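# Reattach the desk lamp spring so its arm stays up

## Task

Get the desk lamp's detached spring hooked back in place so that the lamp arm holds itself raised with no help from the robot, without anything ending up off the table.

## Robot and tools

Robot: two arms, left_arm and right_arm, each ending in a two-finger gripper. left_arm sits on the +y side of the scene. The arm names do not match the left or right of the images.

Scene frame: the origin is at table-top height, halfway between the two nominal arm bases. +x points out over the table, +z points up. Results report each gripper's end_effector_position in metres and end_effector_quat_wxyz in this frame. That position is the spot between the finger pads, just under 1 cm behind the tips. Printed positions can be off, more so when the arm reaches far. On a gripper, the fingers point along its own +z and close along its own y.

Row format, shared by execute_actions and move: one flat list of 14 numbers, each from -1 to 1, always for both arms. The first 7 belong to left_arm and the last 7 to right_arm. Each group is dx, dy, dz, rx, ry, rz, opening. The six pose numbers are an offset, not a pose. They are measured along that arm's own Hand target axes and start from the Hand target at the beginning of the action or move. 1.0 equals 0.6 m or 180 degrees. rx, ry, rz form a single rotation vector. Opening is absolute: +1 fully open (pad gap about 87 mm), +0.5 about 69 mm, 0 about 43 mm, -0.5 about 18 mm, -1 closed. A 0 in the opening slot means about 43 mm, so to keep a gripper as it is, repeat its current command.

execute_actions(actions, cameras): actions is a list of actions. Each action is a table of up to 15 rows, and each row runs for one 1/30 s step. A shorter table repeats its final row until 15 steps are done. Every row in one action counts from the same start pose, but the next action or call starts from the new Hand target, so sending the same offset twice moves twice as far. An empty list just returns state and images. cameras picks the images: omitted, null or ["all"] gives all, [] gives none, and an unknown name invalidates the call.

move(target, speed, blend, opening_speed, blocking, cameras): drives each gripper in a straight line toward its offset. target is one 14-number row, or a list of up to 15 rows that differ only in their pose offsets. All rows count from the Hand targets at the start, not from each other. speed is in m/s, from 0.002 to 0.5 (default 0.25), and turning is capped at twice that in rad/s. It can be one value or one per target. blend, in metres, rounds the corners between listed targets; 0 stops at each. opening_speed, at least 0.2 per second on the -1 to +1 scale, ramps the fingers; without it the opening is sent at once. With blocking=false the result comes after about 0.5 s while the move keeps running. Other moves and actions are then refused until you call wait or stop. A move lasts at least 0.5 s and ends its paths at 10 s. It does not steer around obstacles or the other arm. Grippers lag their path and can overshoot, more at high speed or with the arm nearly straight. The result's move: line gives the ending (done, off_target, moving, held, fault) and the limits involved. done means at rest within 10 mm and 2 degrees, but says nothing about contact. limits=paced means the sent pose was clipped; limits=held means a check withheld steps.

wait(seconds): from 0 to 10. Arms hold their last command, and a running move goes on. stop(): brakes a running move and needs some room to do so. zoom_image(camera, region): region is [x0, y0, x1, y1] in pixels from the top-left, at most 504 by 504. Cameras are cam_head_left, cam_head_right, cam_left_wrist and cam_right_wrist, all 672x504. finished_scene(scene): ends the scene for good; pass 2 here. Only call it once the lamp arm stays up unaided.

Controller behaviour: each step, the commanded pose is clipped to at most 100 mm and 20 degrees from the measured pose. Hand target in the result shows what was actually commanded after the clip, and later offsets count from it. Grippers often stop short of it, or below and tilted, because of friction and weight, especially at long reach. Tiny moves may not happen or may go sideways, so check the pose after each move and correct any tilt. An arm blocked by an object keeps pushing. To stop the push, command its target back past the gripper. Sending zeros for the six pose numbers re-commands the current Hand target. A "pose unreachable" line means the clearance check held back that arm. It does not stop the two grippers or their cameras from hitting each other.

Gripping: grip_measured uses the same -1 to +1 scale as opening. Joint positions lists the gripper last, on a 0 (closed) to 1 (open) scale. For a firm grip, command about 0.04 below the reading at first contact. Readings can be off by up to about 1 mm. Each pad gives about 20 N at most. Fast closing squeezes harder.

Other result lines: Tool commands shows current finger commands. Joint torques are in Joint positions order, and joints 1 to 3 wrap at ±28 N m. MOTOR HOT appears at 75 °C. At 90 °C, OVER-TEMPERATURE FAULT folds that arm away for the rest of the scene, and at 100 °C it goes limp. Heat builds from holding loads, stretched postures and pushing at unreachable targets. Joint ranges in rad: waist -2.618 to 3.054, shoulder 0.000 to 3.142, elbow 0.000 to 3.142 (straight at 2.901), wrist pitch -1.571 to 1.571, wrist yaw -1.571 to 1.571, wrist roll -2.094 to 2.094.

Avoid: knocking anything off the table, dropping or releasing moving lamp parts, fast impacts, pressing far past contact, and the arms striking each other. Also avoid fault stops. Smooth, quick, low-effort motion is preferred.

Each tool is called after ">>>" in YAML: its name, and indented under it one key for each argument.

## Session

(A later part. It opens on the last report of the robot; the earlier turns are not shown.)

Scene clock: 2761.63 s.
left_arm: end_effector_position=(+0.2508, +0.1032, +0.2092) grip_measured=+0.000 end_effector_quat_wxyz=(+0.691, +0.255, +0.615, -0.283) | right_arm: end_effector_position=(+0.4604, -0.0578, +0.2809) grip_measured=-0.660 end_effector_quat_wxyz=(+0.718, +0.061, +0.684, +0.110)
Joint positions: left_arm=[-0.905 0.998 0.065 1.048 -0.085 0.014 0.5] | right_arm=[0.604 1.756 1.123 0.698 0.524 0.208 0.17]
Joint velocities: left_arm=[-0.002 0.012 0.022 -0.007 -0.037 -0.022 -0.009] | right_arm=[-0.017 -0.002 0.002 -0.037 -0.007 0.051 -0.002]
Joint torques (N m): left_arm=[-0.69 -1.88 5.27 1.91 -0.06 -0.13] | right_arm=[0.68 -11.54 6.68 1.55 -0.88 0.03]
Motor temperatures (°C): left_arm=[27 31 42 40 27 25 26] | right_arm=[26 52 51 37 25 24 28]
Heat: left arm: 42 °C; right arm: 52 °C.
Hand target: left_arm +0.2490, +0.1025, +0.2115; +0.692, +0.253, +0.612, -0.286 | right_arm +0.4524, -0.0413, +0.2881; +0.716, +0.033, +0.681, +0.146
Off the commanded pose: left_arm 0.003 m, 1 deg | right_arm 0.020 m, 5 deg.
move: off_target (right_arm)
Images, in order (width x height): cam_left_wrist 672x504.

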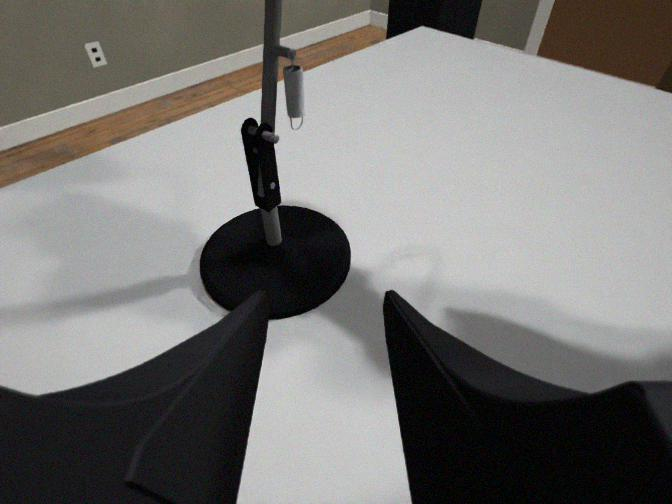

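>>> move:
  target: [0,0,0,0,0,0,0, 0.002,0.0041,0.0128,-0.0694,0,0,-0.665]
  speed: 0.05
  cameras: ["cam_left_wrist", "cam_right_wrist", "cam_head_left"]

Scene clock: 2766.20 s.
left_arm: end_effector_position=(+0.2508, +0.1032, +0.2092) grip_measured=+0.000 end_effector_quat_wxyz=(+0.691, +0.255, +0.615, -0.283) | right_arm: end_effector_position=(+0.4666, -0.0526, +0.2821) grip_measured=-0.660 end_effector_quat_wxyz=(+0.715, -0.019, +0.673, +0.189)
Joint positions: left_arm=[-0.905 0.998 0.065 1.048 -0.085 0.014 0.5] | right_arm=[0.508 1.75 1.084 0.761 0.204 0.212 0.17]
Joint velocities: left_arm=[0.002 -0.017 0.007 0.051 -0.037 -0.007 -0.001] | right_arm=[-0.012 -0.012 -0.002 -0.051 0.022 0.022 0.005]
Joint torques (N m): left_arm=[-0.68 -1.89 5.29 1.91 -0.06 -0.13] | right_arm=[0.54 -9.44 7.04 1.93 -0.72 -0.04]
Motor temperatures (°C): left_arm=[27 31 42 40 27 25 26] | right_arm=[26 52 51 37 25 23 28]
Heat: left arm: 42 °C; right arm: 52 °C.
Hand target: left_arm +0.2490, +0.1025, +0.2115; +0.692, +0.253, +0.612, -0.286 | right_arm +0.4598, -0.0373, +0.2883; +0.716, -0.044, +0.661, +0.220
Off the commanded pose: left_arm 0.003 m, 1 deg | right_arm 0.018 m, 5 deg.
move: off_target (right_arm)
Images, in order (width x height): cam_head_left 672x504, cam_left_wrist 672x504, cam_right_wrist 672x504.

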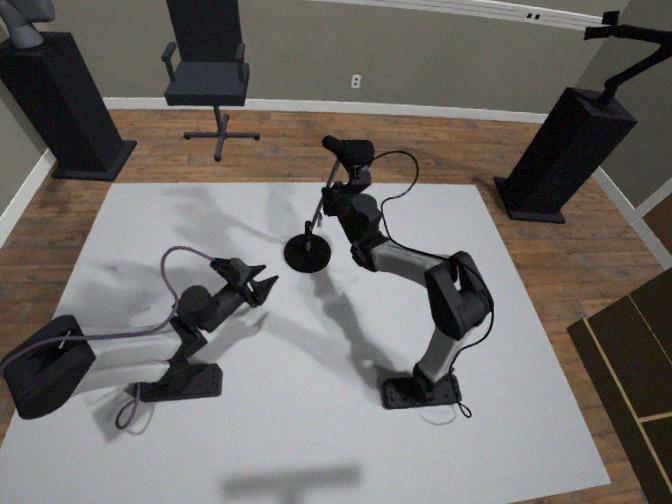

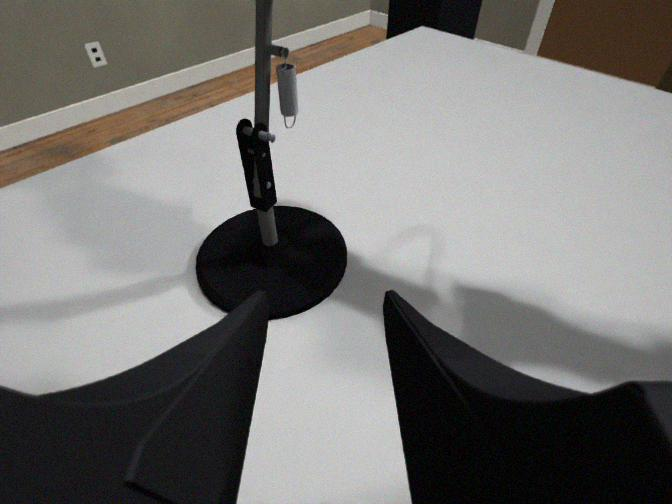

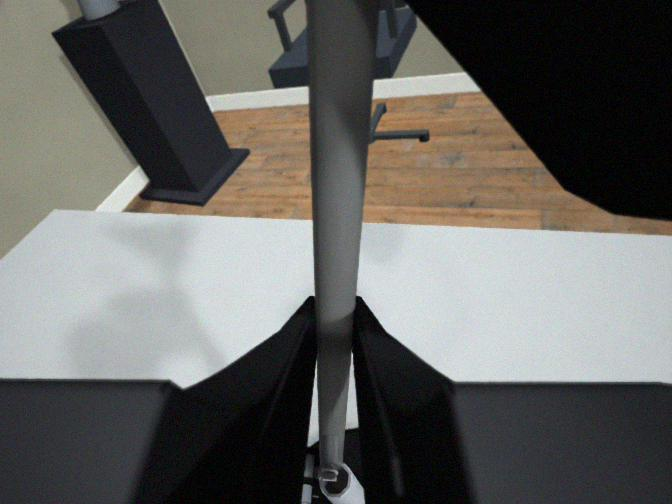

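>>> zoom_image:
  camera: "cam_left_wrist"
  region: [220, 20, 340, 220]

>>> zoom_image:
  camera: "cam_right_wrist"
  region: [260, 400, 400, 504]

>>> zoom_image:
  camera: "cam_head_left"
  region: [270, 120, 410, 280]

Scaled by 2.520 from the camera's 672x504 image, which has a finer 960x720 frame.

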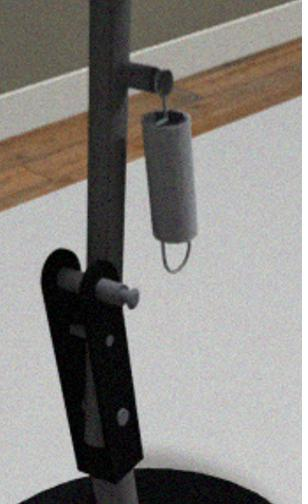

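Scaled by 3.600 from the camera's 672x504 image, which has a finer 960x720 frame.

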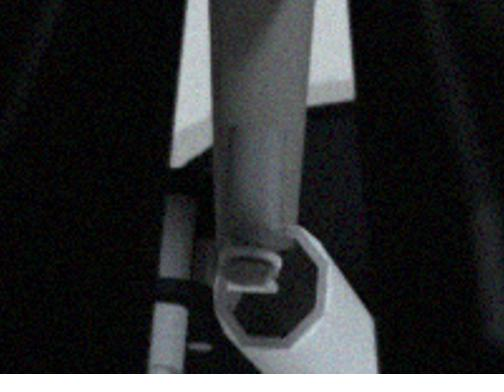

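Scaled by 3.150 from the camera's 672x504 image, which has a finer 960x720 frame.

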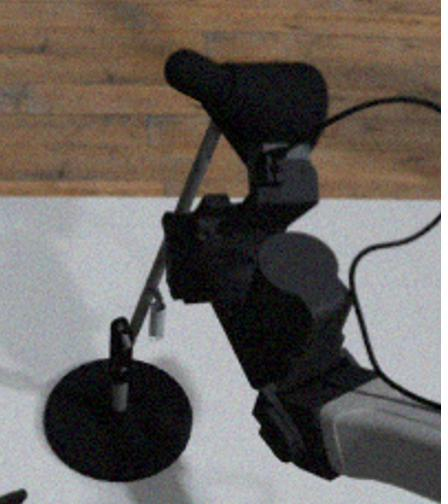

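>>> move:
  target: [0.105,0.0742,0.2845,0.0278,-0.0441,-0.0055,-0.5, 0,0,0,0,0,0,-0.7]
  speed: 0.1

Scene clock: 2840.47 s.
left_arm: end_effector_position=(+0.4027, +0.0133, +0.1579) grip_measured=-0.500 end_effector_quat_wxyz=(+0.687, +0.276, +0.591, -0.321) | right_arm: end_effector_position=(+0.4667, -0.0528, +0.2821) grip_measured=-0.660 end_effector_quat_wxyz=(+0.715, -0.019, +0.673, +0.189)
Joint positions: left_arm=[-0.67 2.067 0.664 1.558 0.238 -0.037 0.25] | right_arm=[0.507 1.75 1.084 0.761 0.203 0.212 0.17]
Joint velocities: left_arm=[-0.022 0.002 -0.002 0.007 0.022 -0.007 -0.01] | right_arm=[-0.007 -0.012 0.012 0.022 0.022 0.095 0.012]
Joint torques (N m): left_arm=[0.81 -6.28 5.01 2.09 0.04 -0.15] | right_arm=[0.54 -9.43 7.02 1.93 -0.77 -0.05]
Motor temperatures (°C): left_arm=[27 31 42 40 27 25 26] | right_arm=[26 47 50 38 25 23 27]
Heat: left arm: 42 °C; right arm: 50 °C.
Hand target: left_arm +0.4076, +0.0126, +0.1663; +0.719, +0.259, +0.552, -0.335 | right_arm +0.4598, -0.0374, +0.2882; +0.716, -0.044, +0.661, +0.220
Off the commanded pose: left_arm 0.013 m, 6 deg | right_arm 0.018 m, 5 deg.
joint sent to its limit (left arm) — joint 4 (wrist pitch), upper limit. The joint targets are off in position and orientation.
move: off_target (left_arm, right_arm)

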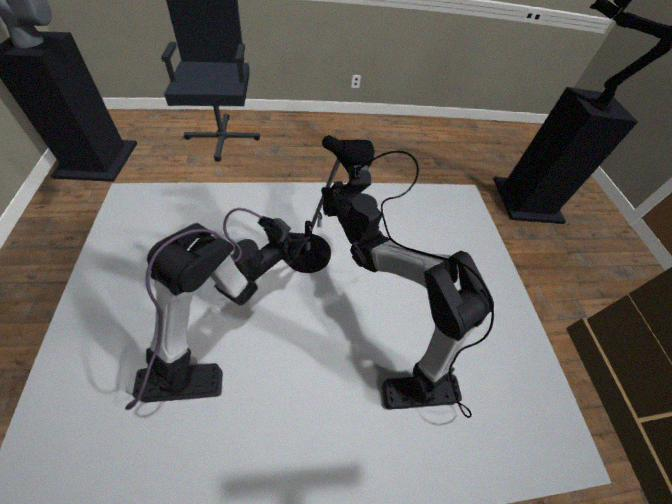

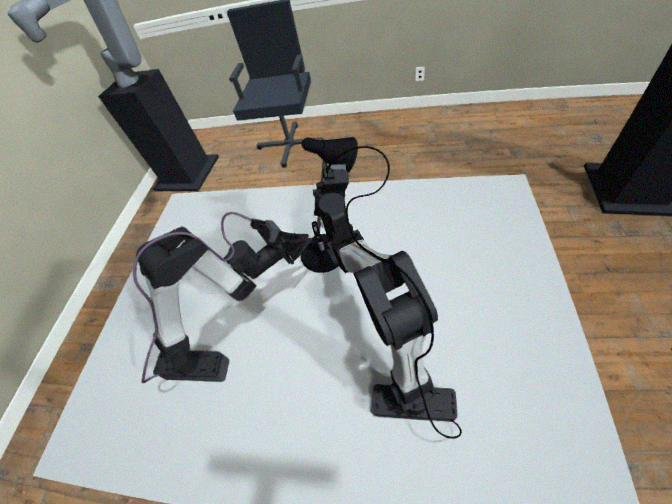

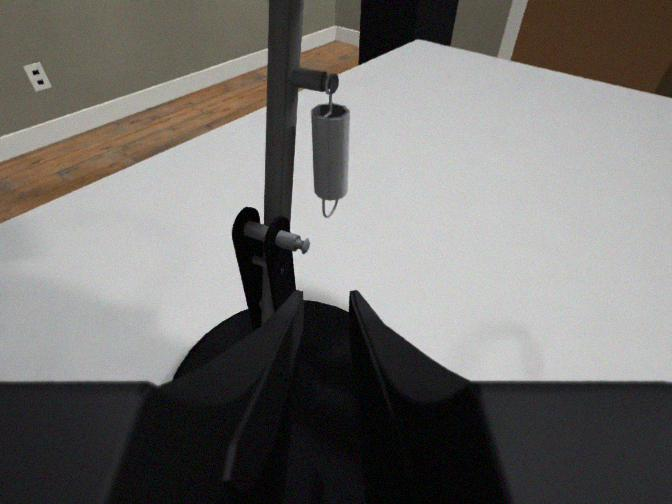

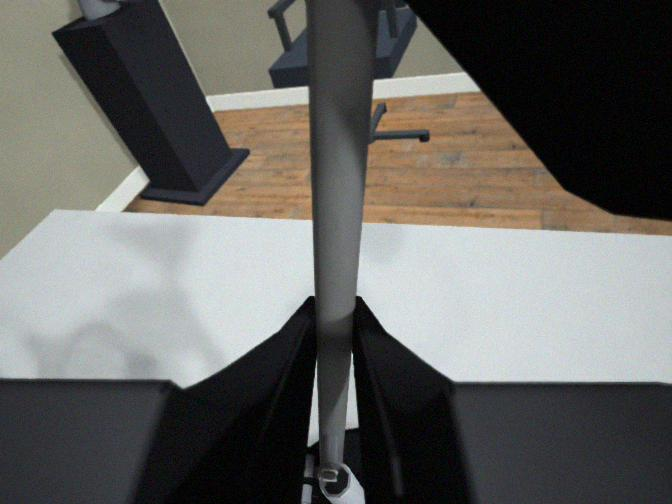

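>>> zoom_image:
  camera: "cam_left_wrist"
  region: [220, 60, 400, 320]

>>> zoom_image:
  camera: "cam_head_left"
  region: [260, 130, 400, 290]

Scaled by 1.938 from the camera's 672x504 image, which has a finer 960x720 frame.

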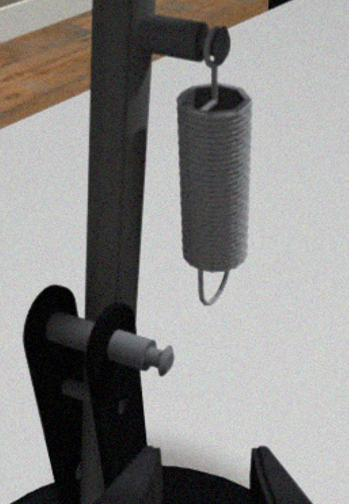

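Scaled by 3.150 from the camera's 672x504 image, which has a finer 960x720 frame.

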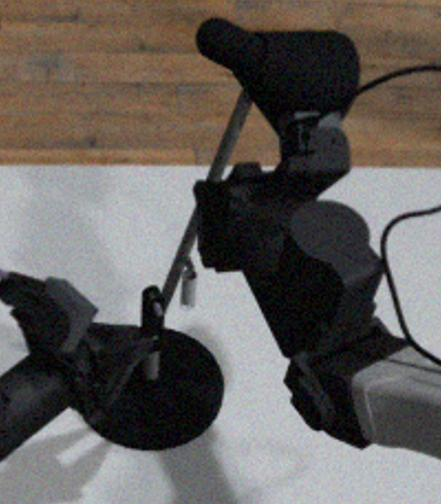

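>>> move:
  target: [-0.02,-0.0068,0.0428,0,0.0167,0,-0.5, 0,0,0,0,0,0,-0.7]
  speed: 0.06
  cameras: ["cam_left_wrist", "cam_head_left", "cam_head_right"]

Scene clock: 2887.43 s.
left_arm: end_effector_position=(+0.4169, -0.0020, +0.1786) grip_measured=-0.500 end_effector_quat_wxyz=(+0.700, +0.271, +0.575, -0.324) | right_arm: end_effector_position=(+0.4667, -0.0528, +0.2821) grip_measured=-0.660 end_effector_quat_wxyz=(+0.715, -0.019, +0.673, +0.189)
Joint positions: left_arm=[-0.682 2.067 0.755 1.51 0.226 -0.038 0.25] | right_arm=[0.507 1.75 1.084 0.761 0.203 0.212 0.17]
Joint velocities: left_arm=[0.007 -0.007 0.017 -0.022 0.037 0.007 0.013] | right_arm=[-0.007 -0.022 -0.007 -0.022 -0.037 0.022 -0.012]
Joint torques (N m): left_arm=[-0.55 -6.95 5.41 1.83 -0.1 -0.16] | right_arm=[0.54 -9.43 7.02 1.93 -0.77 -0.04]
Motor temperatures (°C): left_arm=[27 34 41 41 27 25 26] | right_arm=[26 47 50 38 25 23 28]
Heat: left arm: 41 °C; right arm: 50 °C.
Hand target: left_arm +0.4186, -0.0068, +0.1843; +0.704, +0.267, +0.570, -0.328 | right_arm +0.4598, -0.0374, +0.2882; +0.716, -0.044, +0.661, +0.220
Off the commanded pose: left_arm 0.008 m, 1 deg | right_arm 0.018 m, 5 deg.
move: off_target (right_arm)
Images, in order (width x height): cam_head_left 672x504, cam_head_right 672x504, cam_left_wrist 672x504.

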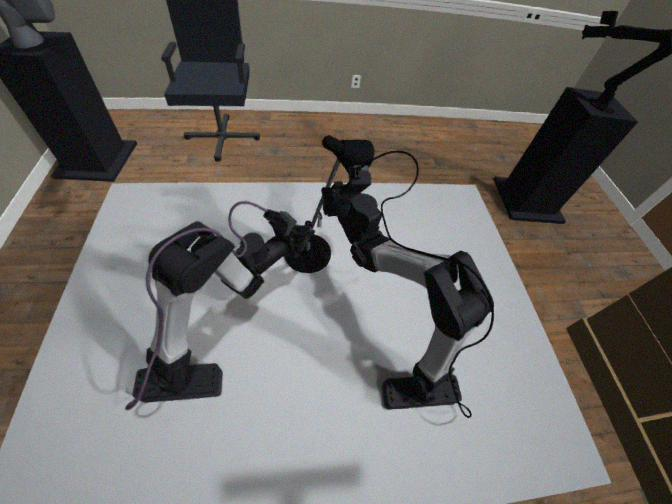

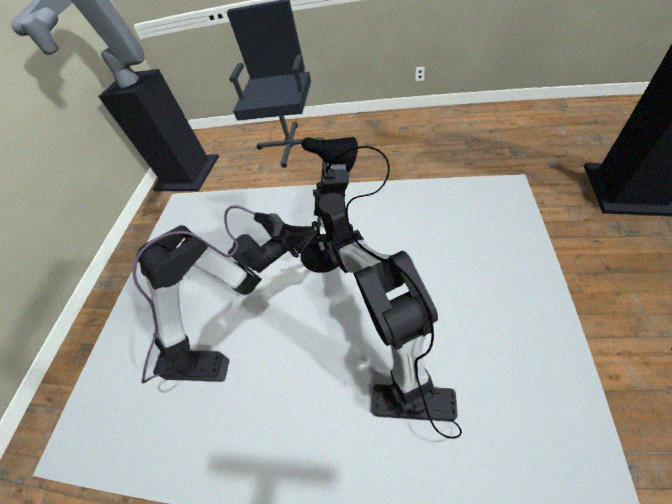

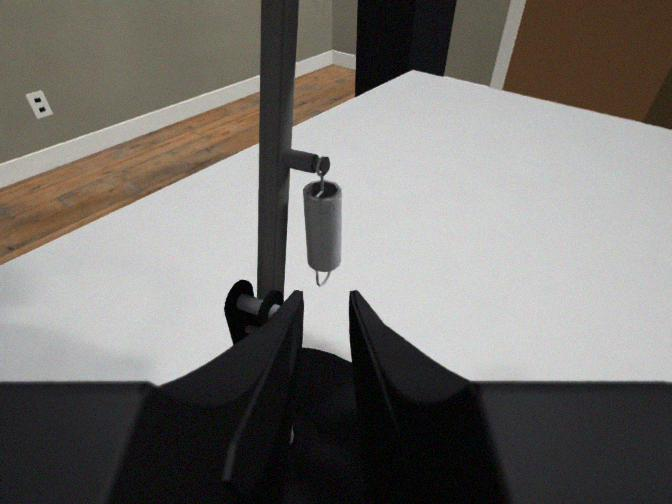

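>>> zoom_image:
  camera: "cam_left_wrist"
  region: [210, 140, 410, 340]

>>> zoom_image:
  camera: "cam_head_left"
  region: [240, 170, 400, 290]

Scaled by 2.520 from the camera's 672x504 image, which has a finer 960x720 frame.

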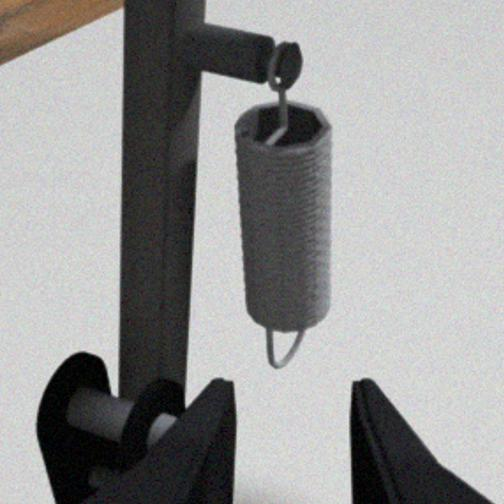

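Scaled by 3.150 from the camera's 672x504 image, which has a finer 960x720 frame.

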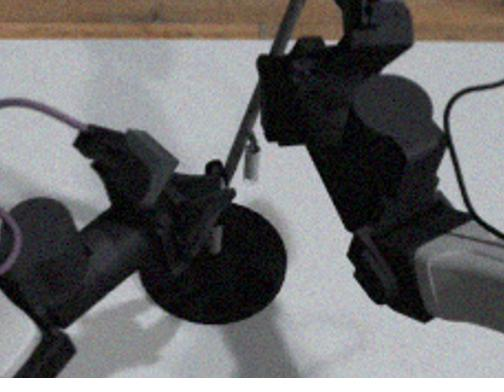

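>>> move:
  target: [0,0.0033,0.0267,0,0,0,-0.5, 0,0,0,0,0,0,-0.7]
  speed: 0.04
  cameras: ["cam_left_wrist", "cam_head_left", "cam_right_wrist"]

>>> zoom_image:
  camera: "cam_left_wrist"
  region: [210, 140, 410, 340]

Scene clock: 2915.73 s.
left_arm: end_effector_position=(+0.4296, -0.0108, +0.1837) grip_measured=-0.500 end_effector_quat_wxyz=(+0.702, +0.270, +0.574, -0.323) | right_arm: end_effector_position=(+0.4667, -0.0528, +0.2821) grip_measured=-0.660 end_effector_quat_wxyz=(+0.715, -0.019, +0.673, +0.189)
Joint positions: left_arm=[-0.682 2.085 0.824 1.463 0.222 -0.038 0.25] | right_arm=[0.507 1.75 1.084 0.761 0.203 0.212 0.17]
Joint velocities: left_arm=[0.002 -0.007 0.017 -0.022 -0.007 -0.095 -0.019] | right_arm=[0.002 0.017 -0.012 -0.037 -0.037 -0.022 0.005]
Joint torques (N m): left_arm=[-0.91 -6.84 5.76 1.84 -0.1 -0.15] | right_arm=[0.55 -9.43 7.04 1.93 -0.76 -0.04]
Motor temperatures (°C): left_arm=[27 35 41 38 27 25 26] | right_arm=[26 47 50 39 25 23 28]
Heat: left arm: 41 °C; right arm: 50 °C.
Hand target: left_arm +0.4303, -0.0174, +0.1874; +0.704, +0.267, +0.570, -0.328 | right_arm +0.4598, -0.0374, +0.2882; +0.716, -0.044, +0.661, +0.220
Off the commanded pose: left_arm 0.008 m, 1 deg | right_arm 0.018 m, 5 deg.
move: off_target (right_arm)
Images, in order (width x height): cam_head_left 672x504, cam_left_wrist 672x504, cam_right_wrist 672x504.

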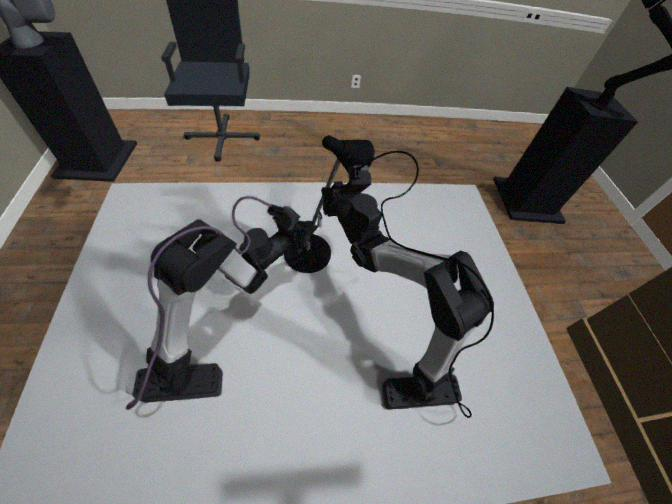

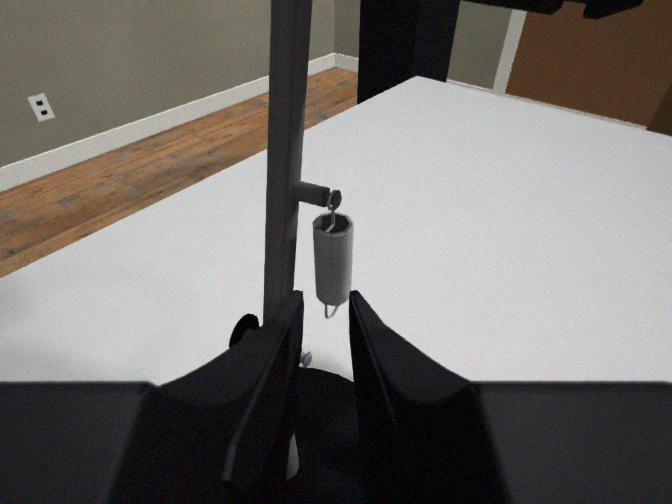

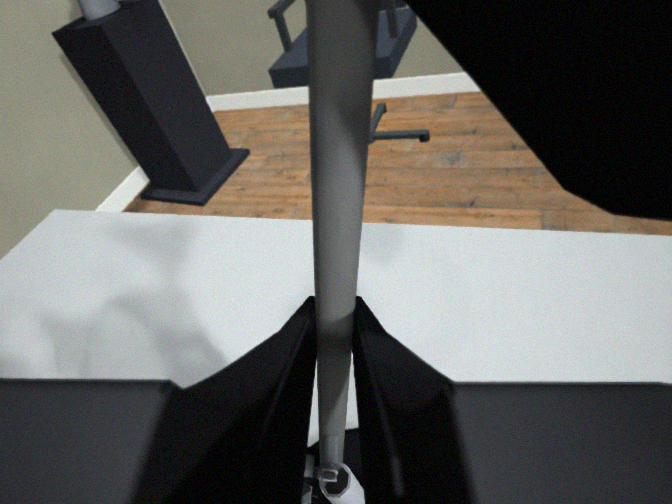

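Scaled by 2.520 from the camera's 672x504 image, which has a finer 960x720 frame.

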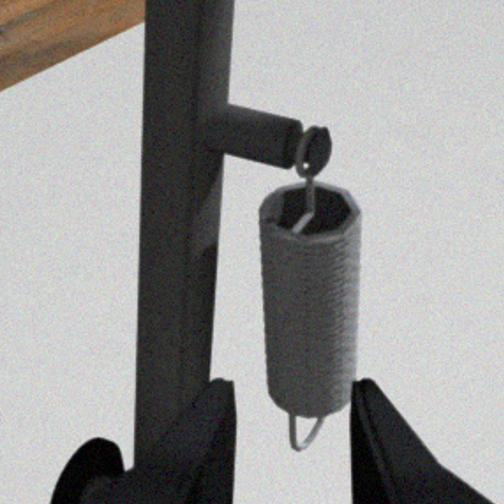

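>>> move:
  target: [0,-0.0037,0.0133,0,0,0,-0.5, 0,0,0,0,0,0,-0.7]
  speed: 0.03
  cameras: ["cam_left_wrist"]

>>> zoom_image:
  camera: "cam_left_wrist"
  region: [230, 200, 400, 370]

Scene clock: 2935.10 s.
left_arm: end_effector_position=(+0.4322, -0.0190, +0.1852) grip_measured=-0.500 end_effector_quat_wxyz=(+0.701, +0.270, +0.574, -0.325) | right_arm: end_effector_position=(+0.4667, -0.0528, +0.2821) grip_measured=-0.660 end_effector_quat_wxyz=(+0.715, -0.019, +0.673, +0.189)
Joint positions: left_arm=[-0.694 2.096 0.857 1.44 0.212 -0.038 0.25] | right_arm=[0.507 1.75 1.084 0.761 0.203 0.212 0.17]
Joint velocities: left_arm=[-0.037 -0.007 -0.012 -0.066 0.022 0.007 0.01] | right_arm=[-0.007 -0.002 -0.002 0.007 -0.037 0.007 0.002]
Joint torques (N m): left_arm=[-0.66 -6.97 5.91 1.83 -0.1 -0.13] | right_arm=[0.53 -9.42 7.04 1.93 -0.76 -0.04]
Motor temperatures (°C): left_arm=[27 36 41 37 27 25 26] | right_arm=[26 47 50 39 25 23 28]
Heat: left arm: 41 °C; right arm: 50 °C.
Hand target: left_arm +0.4337, -0.0248, +0.1891; +0.704, +0.267, +0.570, -0.328 | right_arm +0.4598, -0.0374, +0.2882; +0.716, -0.044, +0.661, +0.220
Off the commanded pose: left_arm 0.007 m, 1 deg | right_arm 0.018 m, 5 deg.
move: off_target (right_arm)
Images, in order (width x height): cam_left_wrist 672x504.

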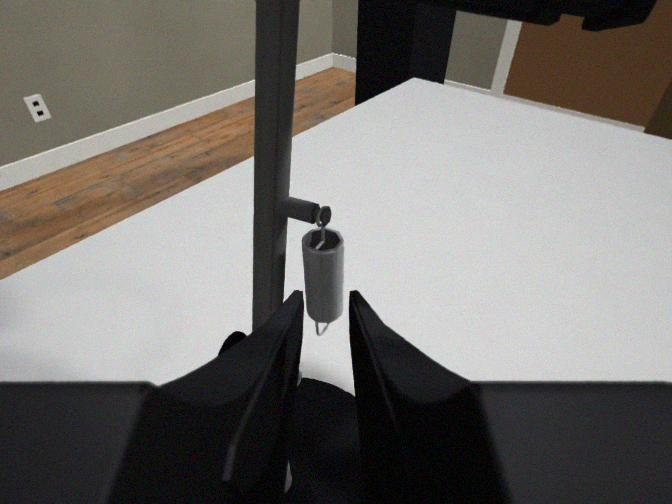

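Scaled by 2.965 from the camera's 672x504 image, which has a finer 960x720 frame.

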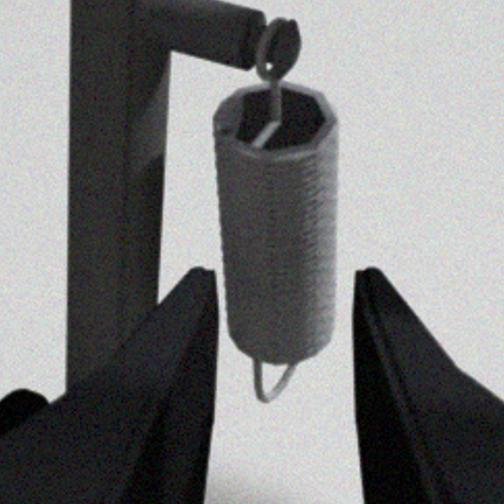

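>>> move:
  target: [0,0.0015,0.0133,0,0,0,-0.5, 0,0,0,0,0,0,-0.7]
  speed: 0.03
  cameras: ["cam_left_wrist"]

>>> zoom_image:
  camera: "cam_left_wrist"
  region: [230, 200, 400, 370]

Scene clock: 2946.10 s.
left_arm: end_effector_position=(+0.4385, -0.0237, +0.1865) grip_measured=-0.500 end_effector_quat_wxyz=(+0.701, +0.269, +0.575, -0.324) | right_arm: end_effector_position=(+0.4667, -0.0528, +0.2821) grip_measured=-0.660 end_effector_quat_wxyz=(+0.715, -0.019, +0.673, +0.189)
Joint positions: left_arm=[-0.695 2.109 0.892 1.416 0.21 -0.038 0.25] | right_arm=[0.507 1.75 1.084 0.761 0.203 0.212 0.17]
Joint velocities: left_arm=[0.007 0.007 -0.012 -0.007 -0.051 -0.007 0.007] | right_arm=[-0.022 0.007 0.007 -0.037 -0.007 0.007 0.002]
Joint torques (N m): left_arm=[-0.81 -7.15 6.02 1.84 -0.1 -0.13] | right_arm=[0.53 -9.43 7.02 1.93 -0.76 -0.05]
Motor temperatures (°C): left_arm=[27 36 41 37 27 25 26] | right_arm=[26 47 50 39 25 23 28]
Heat: left arm: 41 °C; right arm: 50 °C.
Hand target: left_arm +0.4395, -0.0301, +0.1906; +0.704, +0.267, +0.570, -0.328 | right_arm +0.4598, -0.0374, +0.2882; +0.716, -0.044, +0.661, +0.220
Off the commanded pose: left_arm 0.008 m, 1 deg | right_arm 0.018 m, 5 deg.
move: off_target (right_arm)
Images, in order (width x height): cam_left_wrist 672x504.

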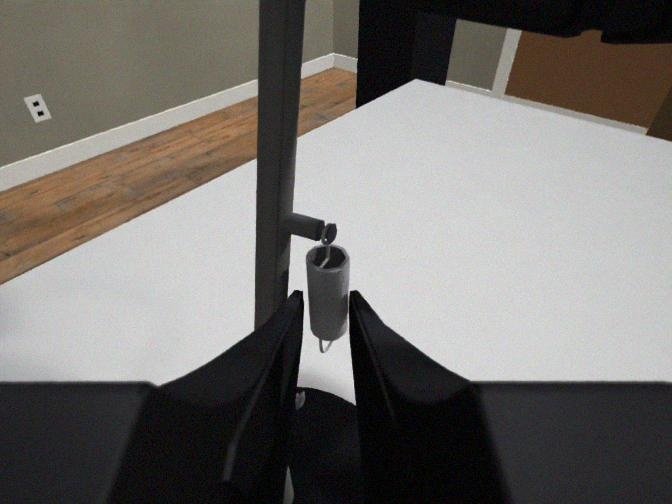

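Scaled by 2.965 from the camera's 672x504 image, which has a finer 960x720 frame.

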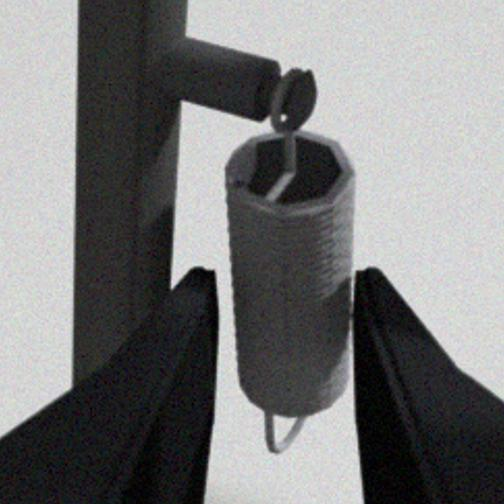

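>>> move:
  target: [0.0085,-0.001,0,0,0,0,-0.5, 0,0,0,0,0,0,-0.7]
  speed: 0.03
  cameras: ["cam_left_wrist"]

>>> zoom_image:
  camera: "cam_left_wrist"
  region: [230, 200, 400, 370]

Scene clock: 2971.37 s.
left_arm: end_effector_position=(+0.4378, -0.0252, +0.1763) grip_measured=-0.500 end_effector_quat_wxyz=(+0.695, +0.271, +0.582, -0.324) | right_arm: end_effector_position=(+0.4667, -0.0528, +0.2821) grip_measured=-0.660 end_effector_quat_wxyz=(+0.715, -0.019, +0.673, +0.189)
Joint positions: left_arm=[-0.698 2.128 0.892 1.416 0.208 -0.038 0.25] | right_arm=[0.507 1.75 1.084 0.761 0.203 0.212 0.17]
Joint velocities: left_arm=[-0.017 -0.007 0.002 -0.037 -0.037 -0.037 0.001] | right_arm=[0.007 -0.007 0.017 -0.007 -0.007 0.037 -0.005]
Joint torques (N m): left_arm=[-0.66 -7.24 6.11 2.02 -0.1 -0.13] | right_arm=[0.54 -9.4 7.04 1.93 -0.77 -0.04]
Motor temperatures (°C): left_arm=[27 39 41 37 27 25 26] | right_arm=[26 47 50 39 25 23 28]
Heat: left arm: 41 °C; right arm: 50 °C.
Hand target: left_arm +0.4397, -0.0312, +0.1856; +0.704, +0.267, +0.570, -0.328 | right_arm +0.4598, -0.0374, +0.2882; +0.716, -0.044, +0.661, +0.220
Off the commanded pose: left_arm 0.011 m, 2 deg | right_arm 0.018 m, 5 deg.
move: off_target (left_arm, right_arm)
Images, in order (width x height): cam_left_wrist 672x504.

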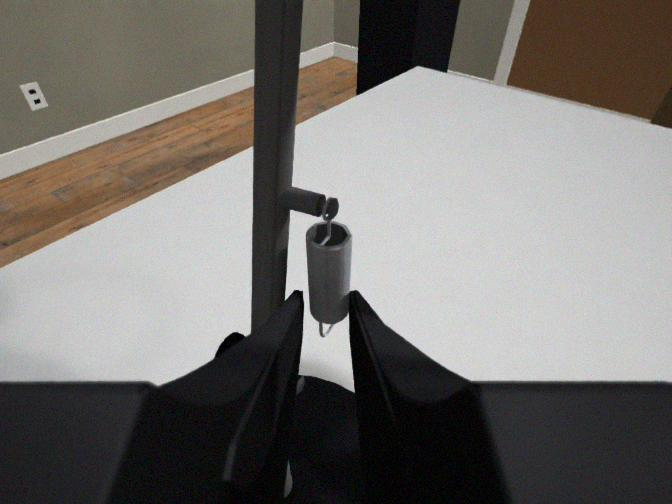

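Scaled by 2.965 from the camera's 672x504 image, which has a finer 960x720 frame.

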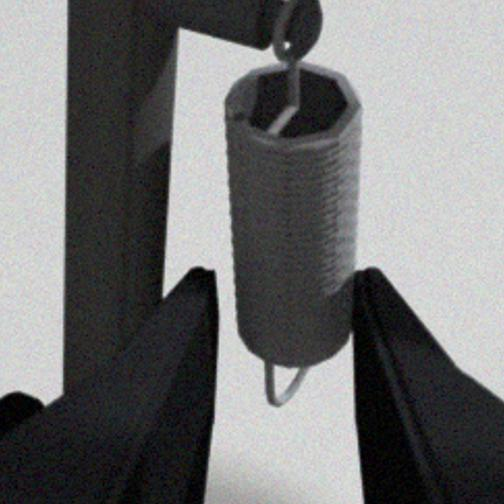

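>>> move:
  target: [-0.008,0.0,0,0,0,0,-0.5, 0,0,0,0,0,0,-0.7]
  speed: 0.03
  cameras: ["cam_left_wrist"]

>>> zoom_image:
  camera: "cam_left_wrist"
  region: [230, 200, 400, 370]

Scene clock: 2979.33 s.
left_arm: end_effector_position=(+0.4378, -0.0251, +0.1763) grip_measured=-0.500 end_effector_quat_wxyz=(+0.695, +0.271, +0.582, -0.324) | right_arm: end_effector_position=(+0.4667, -0.0528, +0.2821) grip_measured=-0.660 end_effector_quat_wxyz=(+0.715, -0.019, +0.673, +0.189)
Joint positions: left_arm=[-0.698 2.128 0.892 1.416 0.208 -0.038 0.25] | right_arm=[0.507 1.75 1.084 0.761 0.203 0.212 0.17]
Joint velocities: left_arm=[-0.012 -0.002 0.002 -0.007 0.007 0.051 0.007] | right_arm=[-0.002 -0.002 -0.022 0.037 -0.022 0.007 -0.005]
Joint torques (N m): left_arm=[-0.64 -8.65 5.85 1.87 -0.09 -0.13] | right_arm=[0.55 -9.44 7.02 1.93 -0.77 -0.04]
Motor temperatures (°C): left_arm=[27 39 41 37 27 25 26] | right_arm=[26 47 50 39 25 23 28]
Heat: left arm: 41 °C; right arm: 50 °C.
Hand target: left_arm +0.4390, -0.0305, +0.1904; +0.704, +0.267, +0.570, -0.328 | right_arm +0.4598, -0.0374, +0.2882; +0.716, -0.044, +0.661, +0.220
Off the commanded pose: left_arm 0.015 m, 2 deg | right_arm 0.018 m, 5 deg.
move: off_target (left_arm, right_arm)
Images, in order (width x height): cam_left_wrist 672x504.

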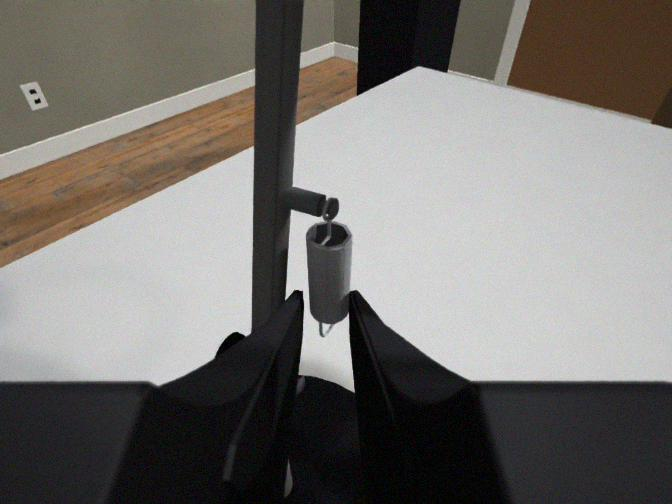

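Scaled by 2.965 from the camera's 672x504 image, which has a finer 960x720 frame.

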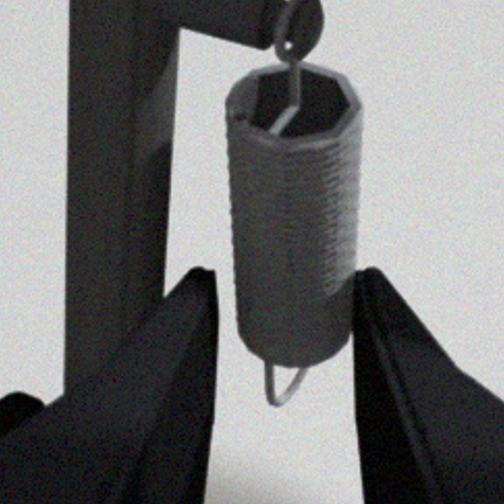

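>>> move:
  target: [-0.007,0.0,0,0,0,0,-0.5, 0,0,0,0,0,0,-0.7]
  speed: 0.03
  cameras: ["cam_left_wrist"]

>>> zoom_image:
  camera: "cam_left_wrist"
  region: [230, 200, 400, 370]

Scene clock: 2983.03 s.
left_arm: end_effector_position=(+0.4379, -0.0251, +0.1736) grip_measured=-0.500 end_effector_quat_wxyz=(+0.692, +0.272, +0.586, -0.323) | right_arm: end_effector_position=(+0.4667, -0.0528, +0.2821) grip_measured=-0.660 end_effector_quat_wxyz=(+0.715, -0.019, +0.673, +0.189)
Joint positions: left_arm=[-0.698 2.128 0.892 1.405 0.208 -0.038 0.25] | right_arm=[0.507 1.75 1.084 0.761 0.203 0.212 0.17]
Joint velocities: left_arm=[-0.012 -0.007 -0.017 -0.066 0.051 0.022 -0.016] | right_arm=[-0.012 0.012 0.007 -0.022 -0.11 0.022 0.005]
Joint torques (N m): left_arm=[-0.61 -9.89 5.65 1.86 -0.08 -0.13] | right_arm=[0.54 -9.43 7.04 1.93 -0.77 -0.04]
Motor temperatures (°C): left_arm=[27 39 41 37 27 25 26] | right_arm=[26 47 49 39 25 23 28]
Heat: left arm: 41 °C; right arm: 49 °C.
Hand target: left_arm +0.4384, -0.0299, +0.1945; +0.704, +0.267, +0.570, -0.328 | right_arm +0.4598, -0.0374, +0.2882; +0.716, -0.044, +0.661, +0.220
Off the commanded pose: left_arm 0.021 m, 2 deg | right_arm 0.018 m, 5 deg.
move: off_target (left_arm, right_arm)
Images, in order (width x height): cam_left_wrist 672x504.

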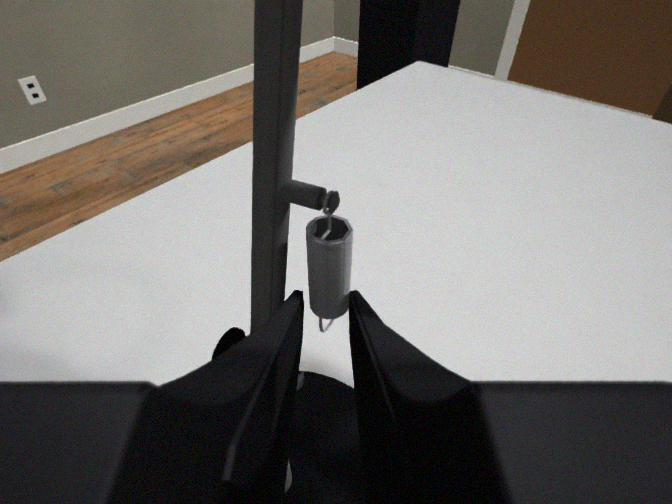

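Scaled by 2.965 from the camera's 672x504 image, which has a finer 960x720 frame.

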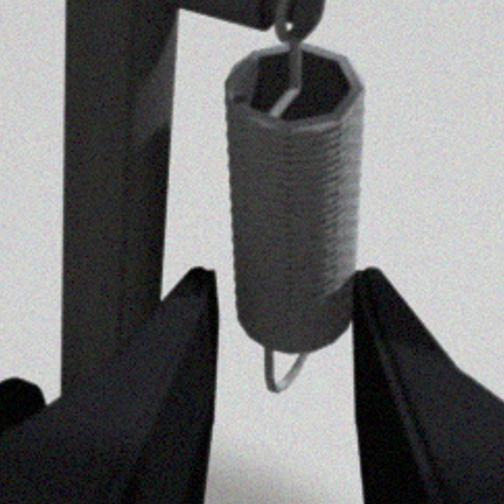

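>>> move:
  target: [0.003,0.0,0,0,-0.015,0,-0.5, 0,0,0,0,0,0,-0.7]
  speed: 0.03
  cameras: ["cam_left_wrist"]

>>> zoom_image:
  camera: "cam_left_wrist"
  region: [230, 200, 400, 370]

Scene clock: 2994.00 s.
left_arm: end_effector_position=(+0.4376, -0.0251, +0.1828) grip_measured=-0.500 end_effector_quat_wxyz=(+0.707, +0.266, +0.567, -0.328) | right_arm: end_effector_position=(+0.4667, -0.0528, +0.2821) grip_measured=-0.660 end_effector_quat_wxyz=(+0.715, -0.019, +0.673, +0.189)
Joint positions: left_arm=[-0.698 2.144 0.892 1.475 0.207 -0.043 0.25] | right_arm=[0.507 1.75 1.084 0.761 0.203 0.212 0.17]
Joint velocities: left_arm=[-0.002 -0.017 0.007 -0.007 -0.007 0.022 -0.01] | right_arm=[-0.002 -0.017 -0.002 -0.022 0.095 0.11 -0.008]
Joint torques (N m): left_arm=[-0.58 -7.25 5.7 2.08 -0.09 -0.16] | right_arm=[0.54 -9.44 7.04 1.93 -0.76 -0.04]
Motor temperatures (°C): left_arm=[27 40 41 38 27 25 26] | right_arm=[26 47 49 39 25 23 28]
Heat: left arm: 41 °C; right arm: 49 °C.
Hand target: left_arm +0.4386, -0.0301, +0.1925; +0.717, +0.260, +0.553, -0.334 | right_arm +0.4598, -0.0374, +0.2882; +0.716, -0.044, +0.661, +0.220
Off the commanded pose: left_arm 0.011 m, 2 deg | right_arm 0.018 m, 5 deg.
move: off_target (left_arm, right_arm)
Images, in order (width x height): cam_left_wrist 672x504.

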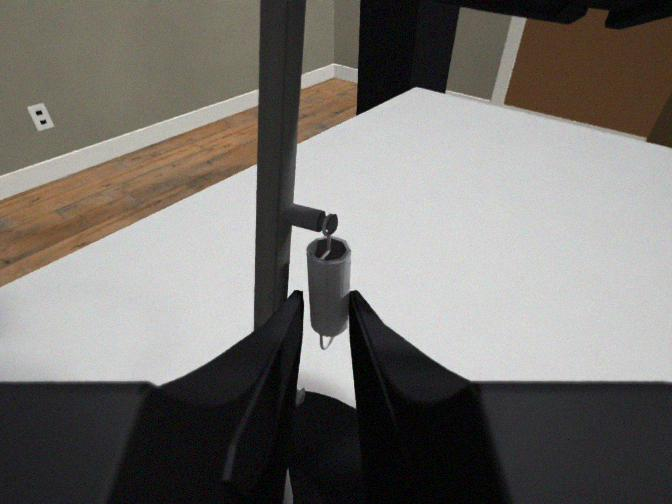

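Scaled by 2.965 from the camera's 672x504 image, which has a finer 960x720 frame.

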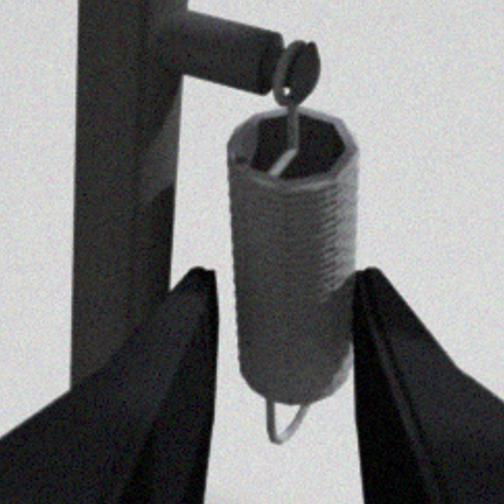

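>>> move:
  target: [0,0,0,0,0,0,-0.75, 0,0,0,0,0,0,-0.7]
  speed: 0.03
  opening_speed: 0.3
  cameras: ["cam_left_wrist", "cam_head_left"]

>>> zoom_image:
  camera: "cam_left_wrist"
  region: [230, 200, 430, 400]

Scene clock: 3000.93 s.
left_arm: end_effector_position=(+0.4376, -0.0251, +0.1830) grip_measured=-0.600 end_effector_quat_wxyz=(+0.708, +0.265, +0.566, -0.329) | right_arm: end_effector_position=(+0.4667, -0.0528, +0.2821) grip_measured=-0.660 end_effector_quat_wxyz=(+0.715, -0.019, +0.673, +0.189)
Joint positions: left_arm=[-0.698 2.144 0.892 1.475 0.207 -0.043 0.2] | right_arm=[0.507 1.75 1.084 0.761 0.203 0.212 0.17]
Joint velocities: left_arm=[-0.012 -0.012 -0.027 -0.022 0.007 0.007 -0.011] | right_arm=[0.007 0.002 -0.002 -0.051 -0.081 0.007 -0.002]
Joint torques (N m): left_arm=[-0.58 -7.25 5.71 2.06 -0.09 -0.16] | right_arm=[0.53 -9.4 7.02 1.93 -0.77 -0.04]
Motor temperatures (°C): left_arm=[27 40 41 39 27 25 26] | right_arm=[26 47 49 39 25 23 28]
Heat: left arm: 41 °C; right arm: 49 °C.
Hand target: left_arm +0.4386, -0.0301, +0.1925; +0.717, +0.260, +0.553, -0.334 | right_arm +0.4598, -0.0374, +0.2882; +0.716, -0.044, +0.661, +0.220
Off the commanded pose: left_arm 0.011 m, 2 deg | right_arm 0.018 m, 5 deg.
move: off_target (left_arm, right_arm)
Images, in order (width x height): cam_head_left 672x504, cam_left_wrist 672x504.

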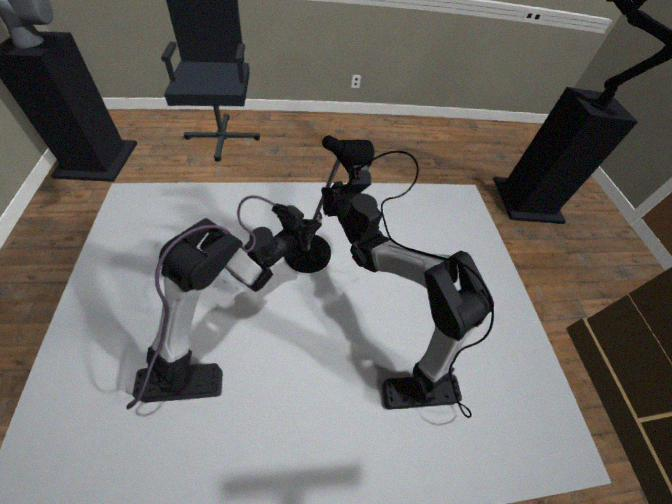

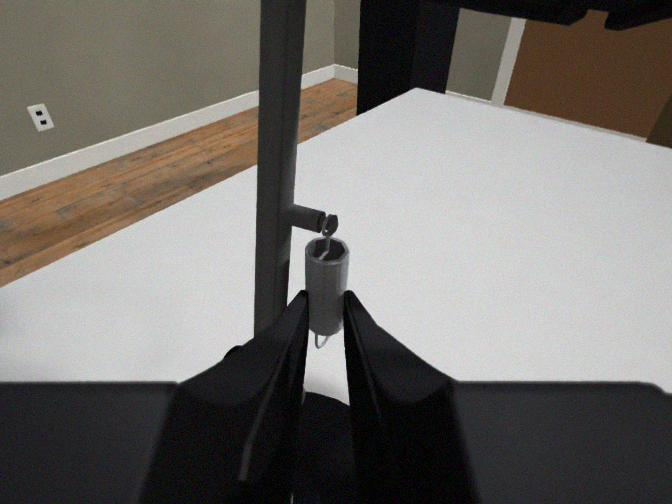

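Scaled by 2.520 from the camera's 672x504 image, which has a finer 960x720 frame.

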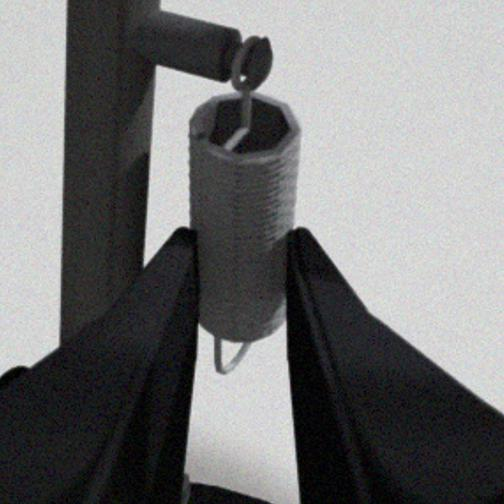

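>>> move:
  target: [0.0182,-0.0052,-0.0092,0,0,0,-0.75, 0,0,0,0,0,0,-0.7]
  speed: 0.03
  cameras: ["cam_left_wrist", "cam_head_left"]

>>> zoom_image:
  camera: "cam_left_wrist"
  region: [230, 200, 430, 400]

Scene clock: 3024.77 s.
left_arm: end_effector_position=(+0.4360, -0.0263, +0.1821) grip_measured=-0.600 end_effector_quat_wxyz=(+0.718, +0.261, +0.554, -0.331) | right_arm: end_effector_position=(+0.4667, -0.0528, +0.2821) grip_measured=-0.660 end_effector_quat_wxyz=(+0.715, -0.019, +0.673, +0.189)
Joint positions: left_arm=[-0.704 2.177 0.892 1.541 0.2 -0.043 0.2] | right_arm=[0.507 1.75 1.084 0.761 0.203 0.212 0.17]
Joint velocities: left_arm=[0.002 0.002 -0.007 -0.037 -0.11 -0.022 0.011] | right_arm=[-0.012 -0.017 -0.007 -0.066 0.007 -0.022 0.008]
Joint torques (N m): left_arm=[-0.68 -7.01 4.44 1.88 -0.11 -0.14] | right_arm=[0.55 -9.43 7.04 1.93 -0.77 -0.04]
Motor temperatures (°C): left_arm=[27 41 41 40 27 25 27] | right_arm=[26 47 49 39 25 23 28]
Heat: left arm: 41 °C; right arm: 49 °C.
Hand target: left_arm +0.4346, -0.0299, +0.1804; +0.717, +0.260, +0.554, -0.334 | right_arm +0.4598, -0.0374, +0.2882; +0.716, -0.044, +0.661, +0.220
Off the commanded pose: left_arm 0.004 m, 0 deg | right_arm 0.018 m, 5 deg.
move: off_target (right_arm)
Images, in order (width x height): cam_head_left 672x504, cam_left_wrist 672x504.

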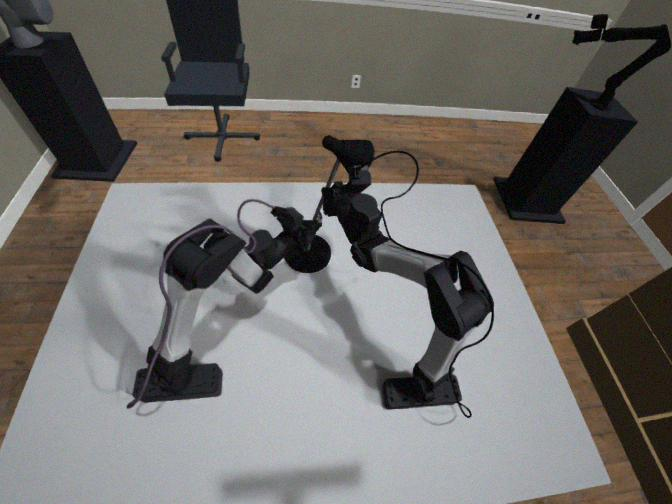

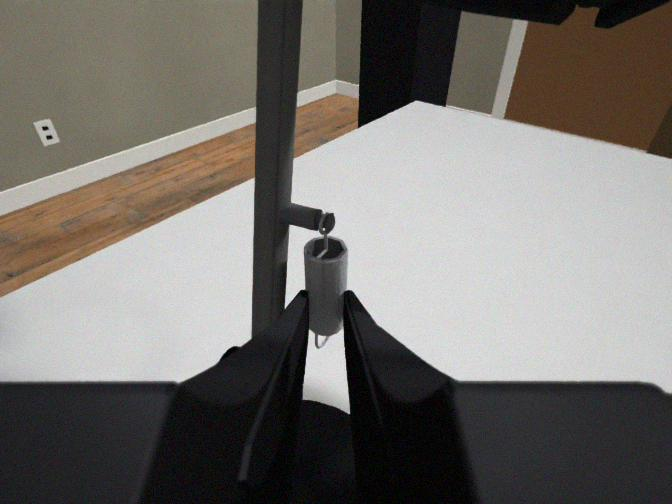

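Scaled by 2.520 from the camera's 672x504 image, which has a finer 960x720 frame.

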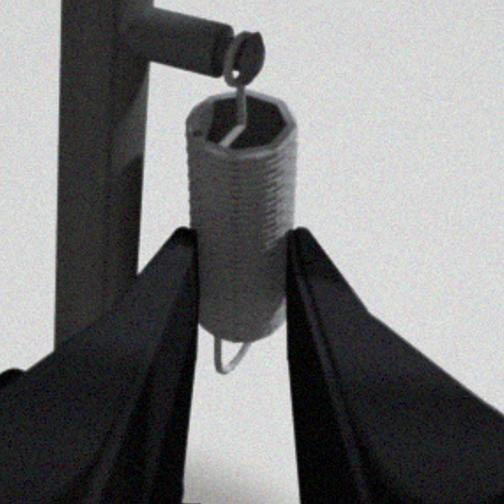

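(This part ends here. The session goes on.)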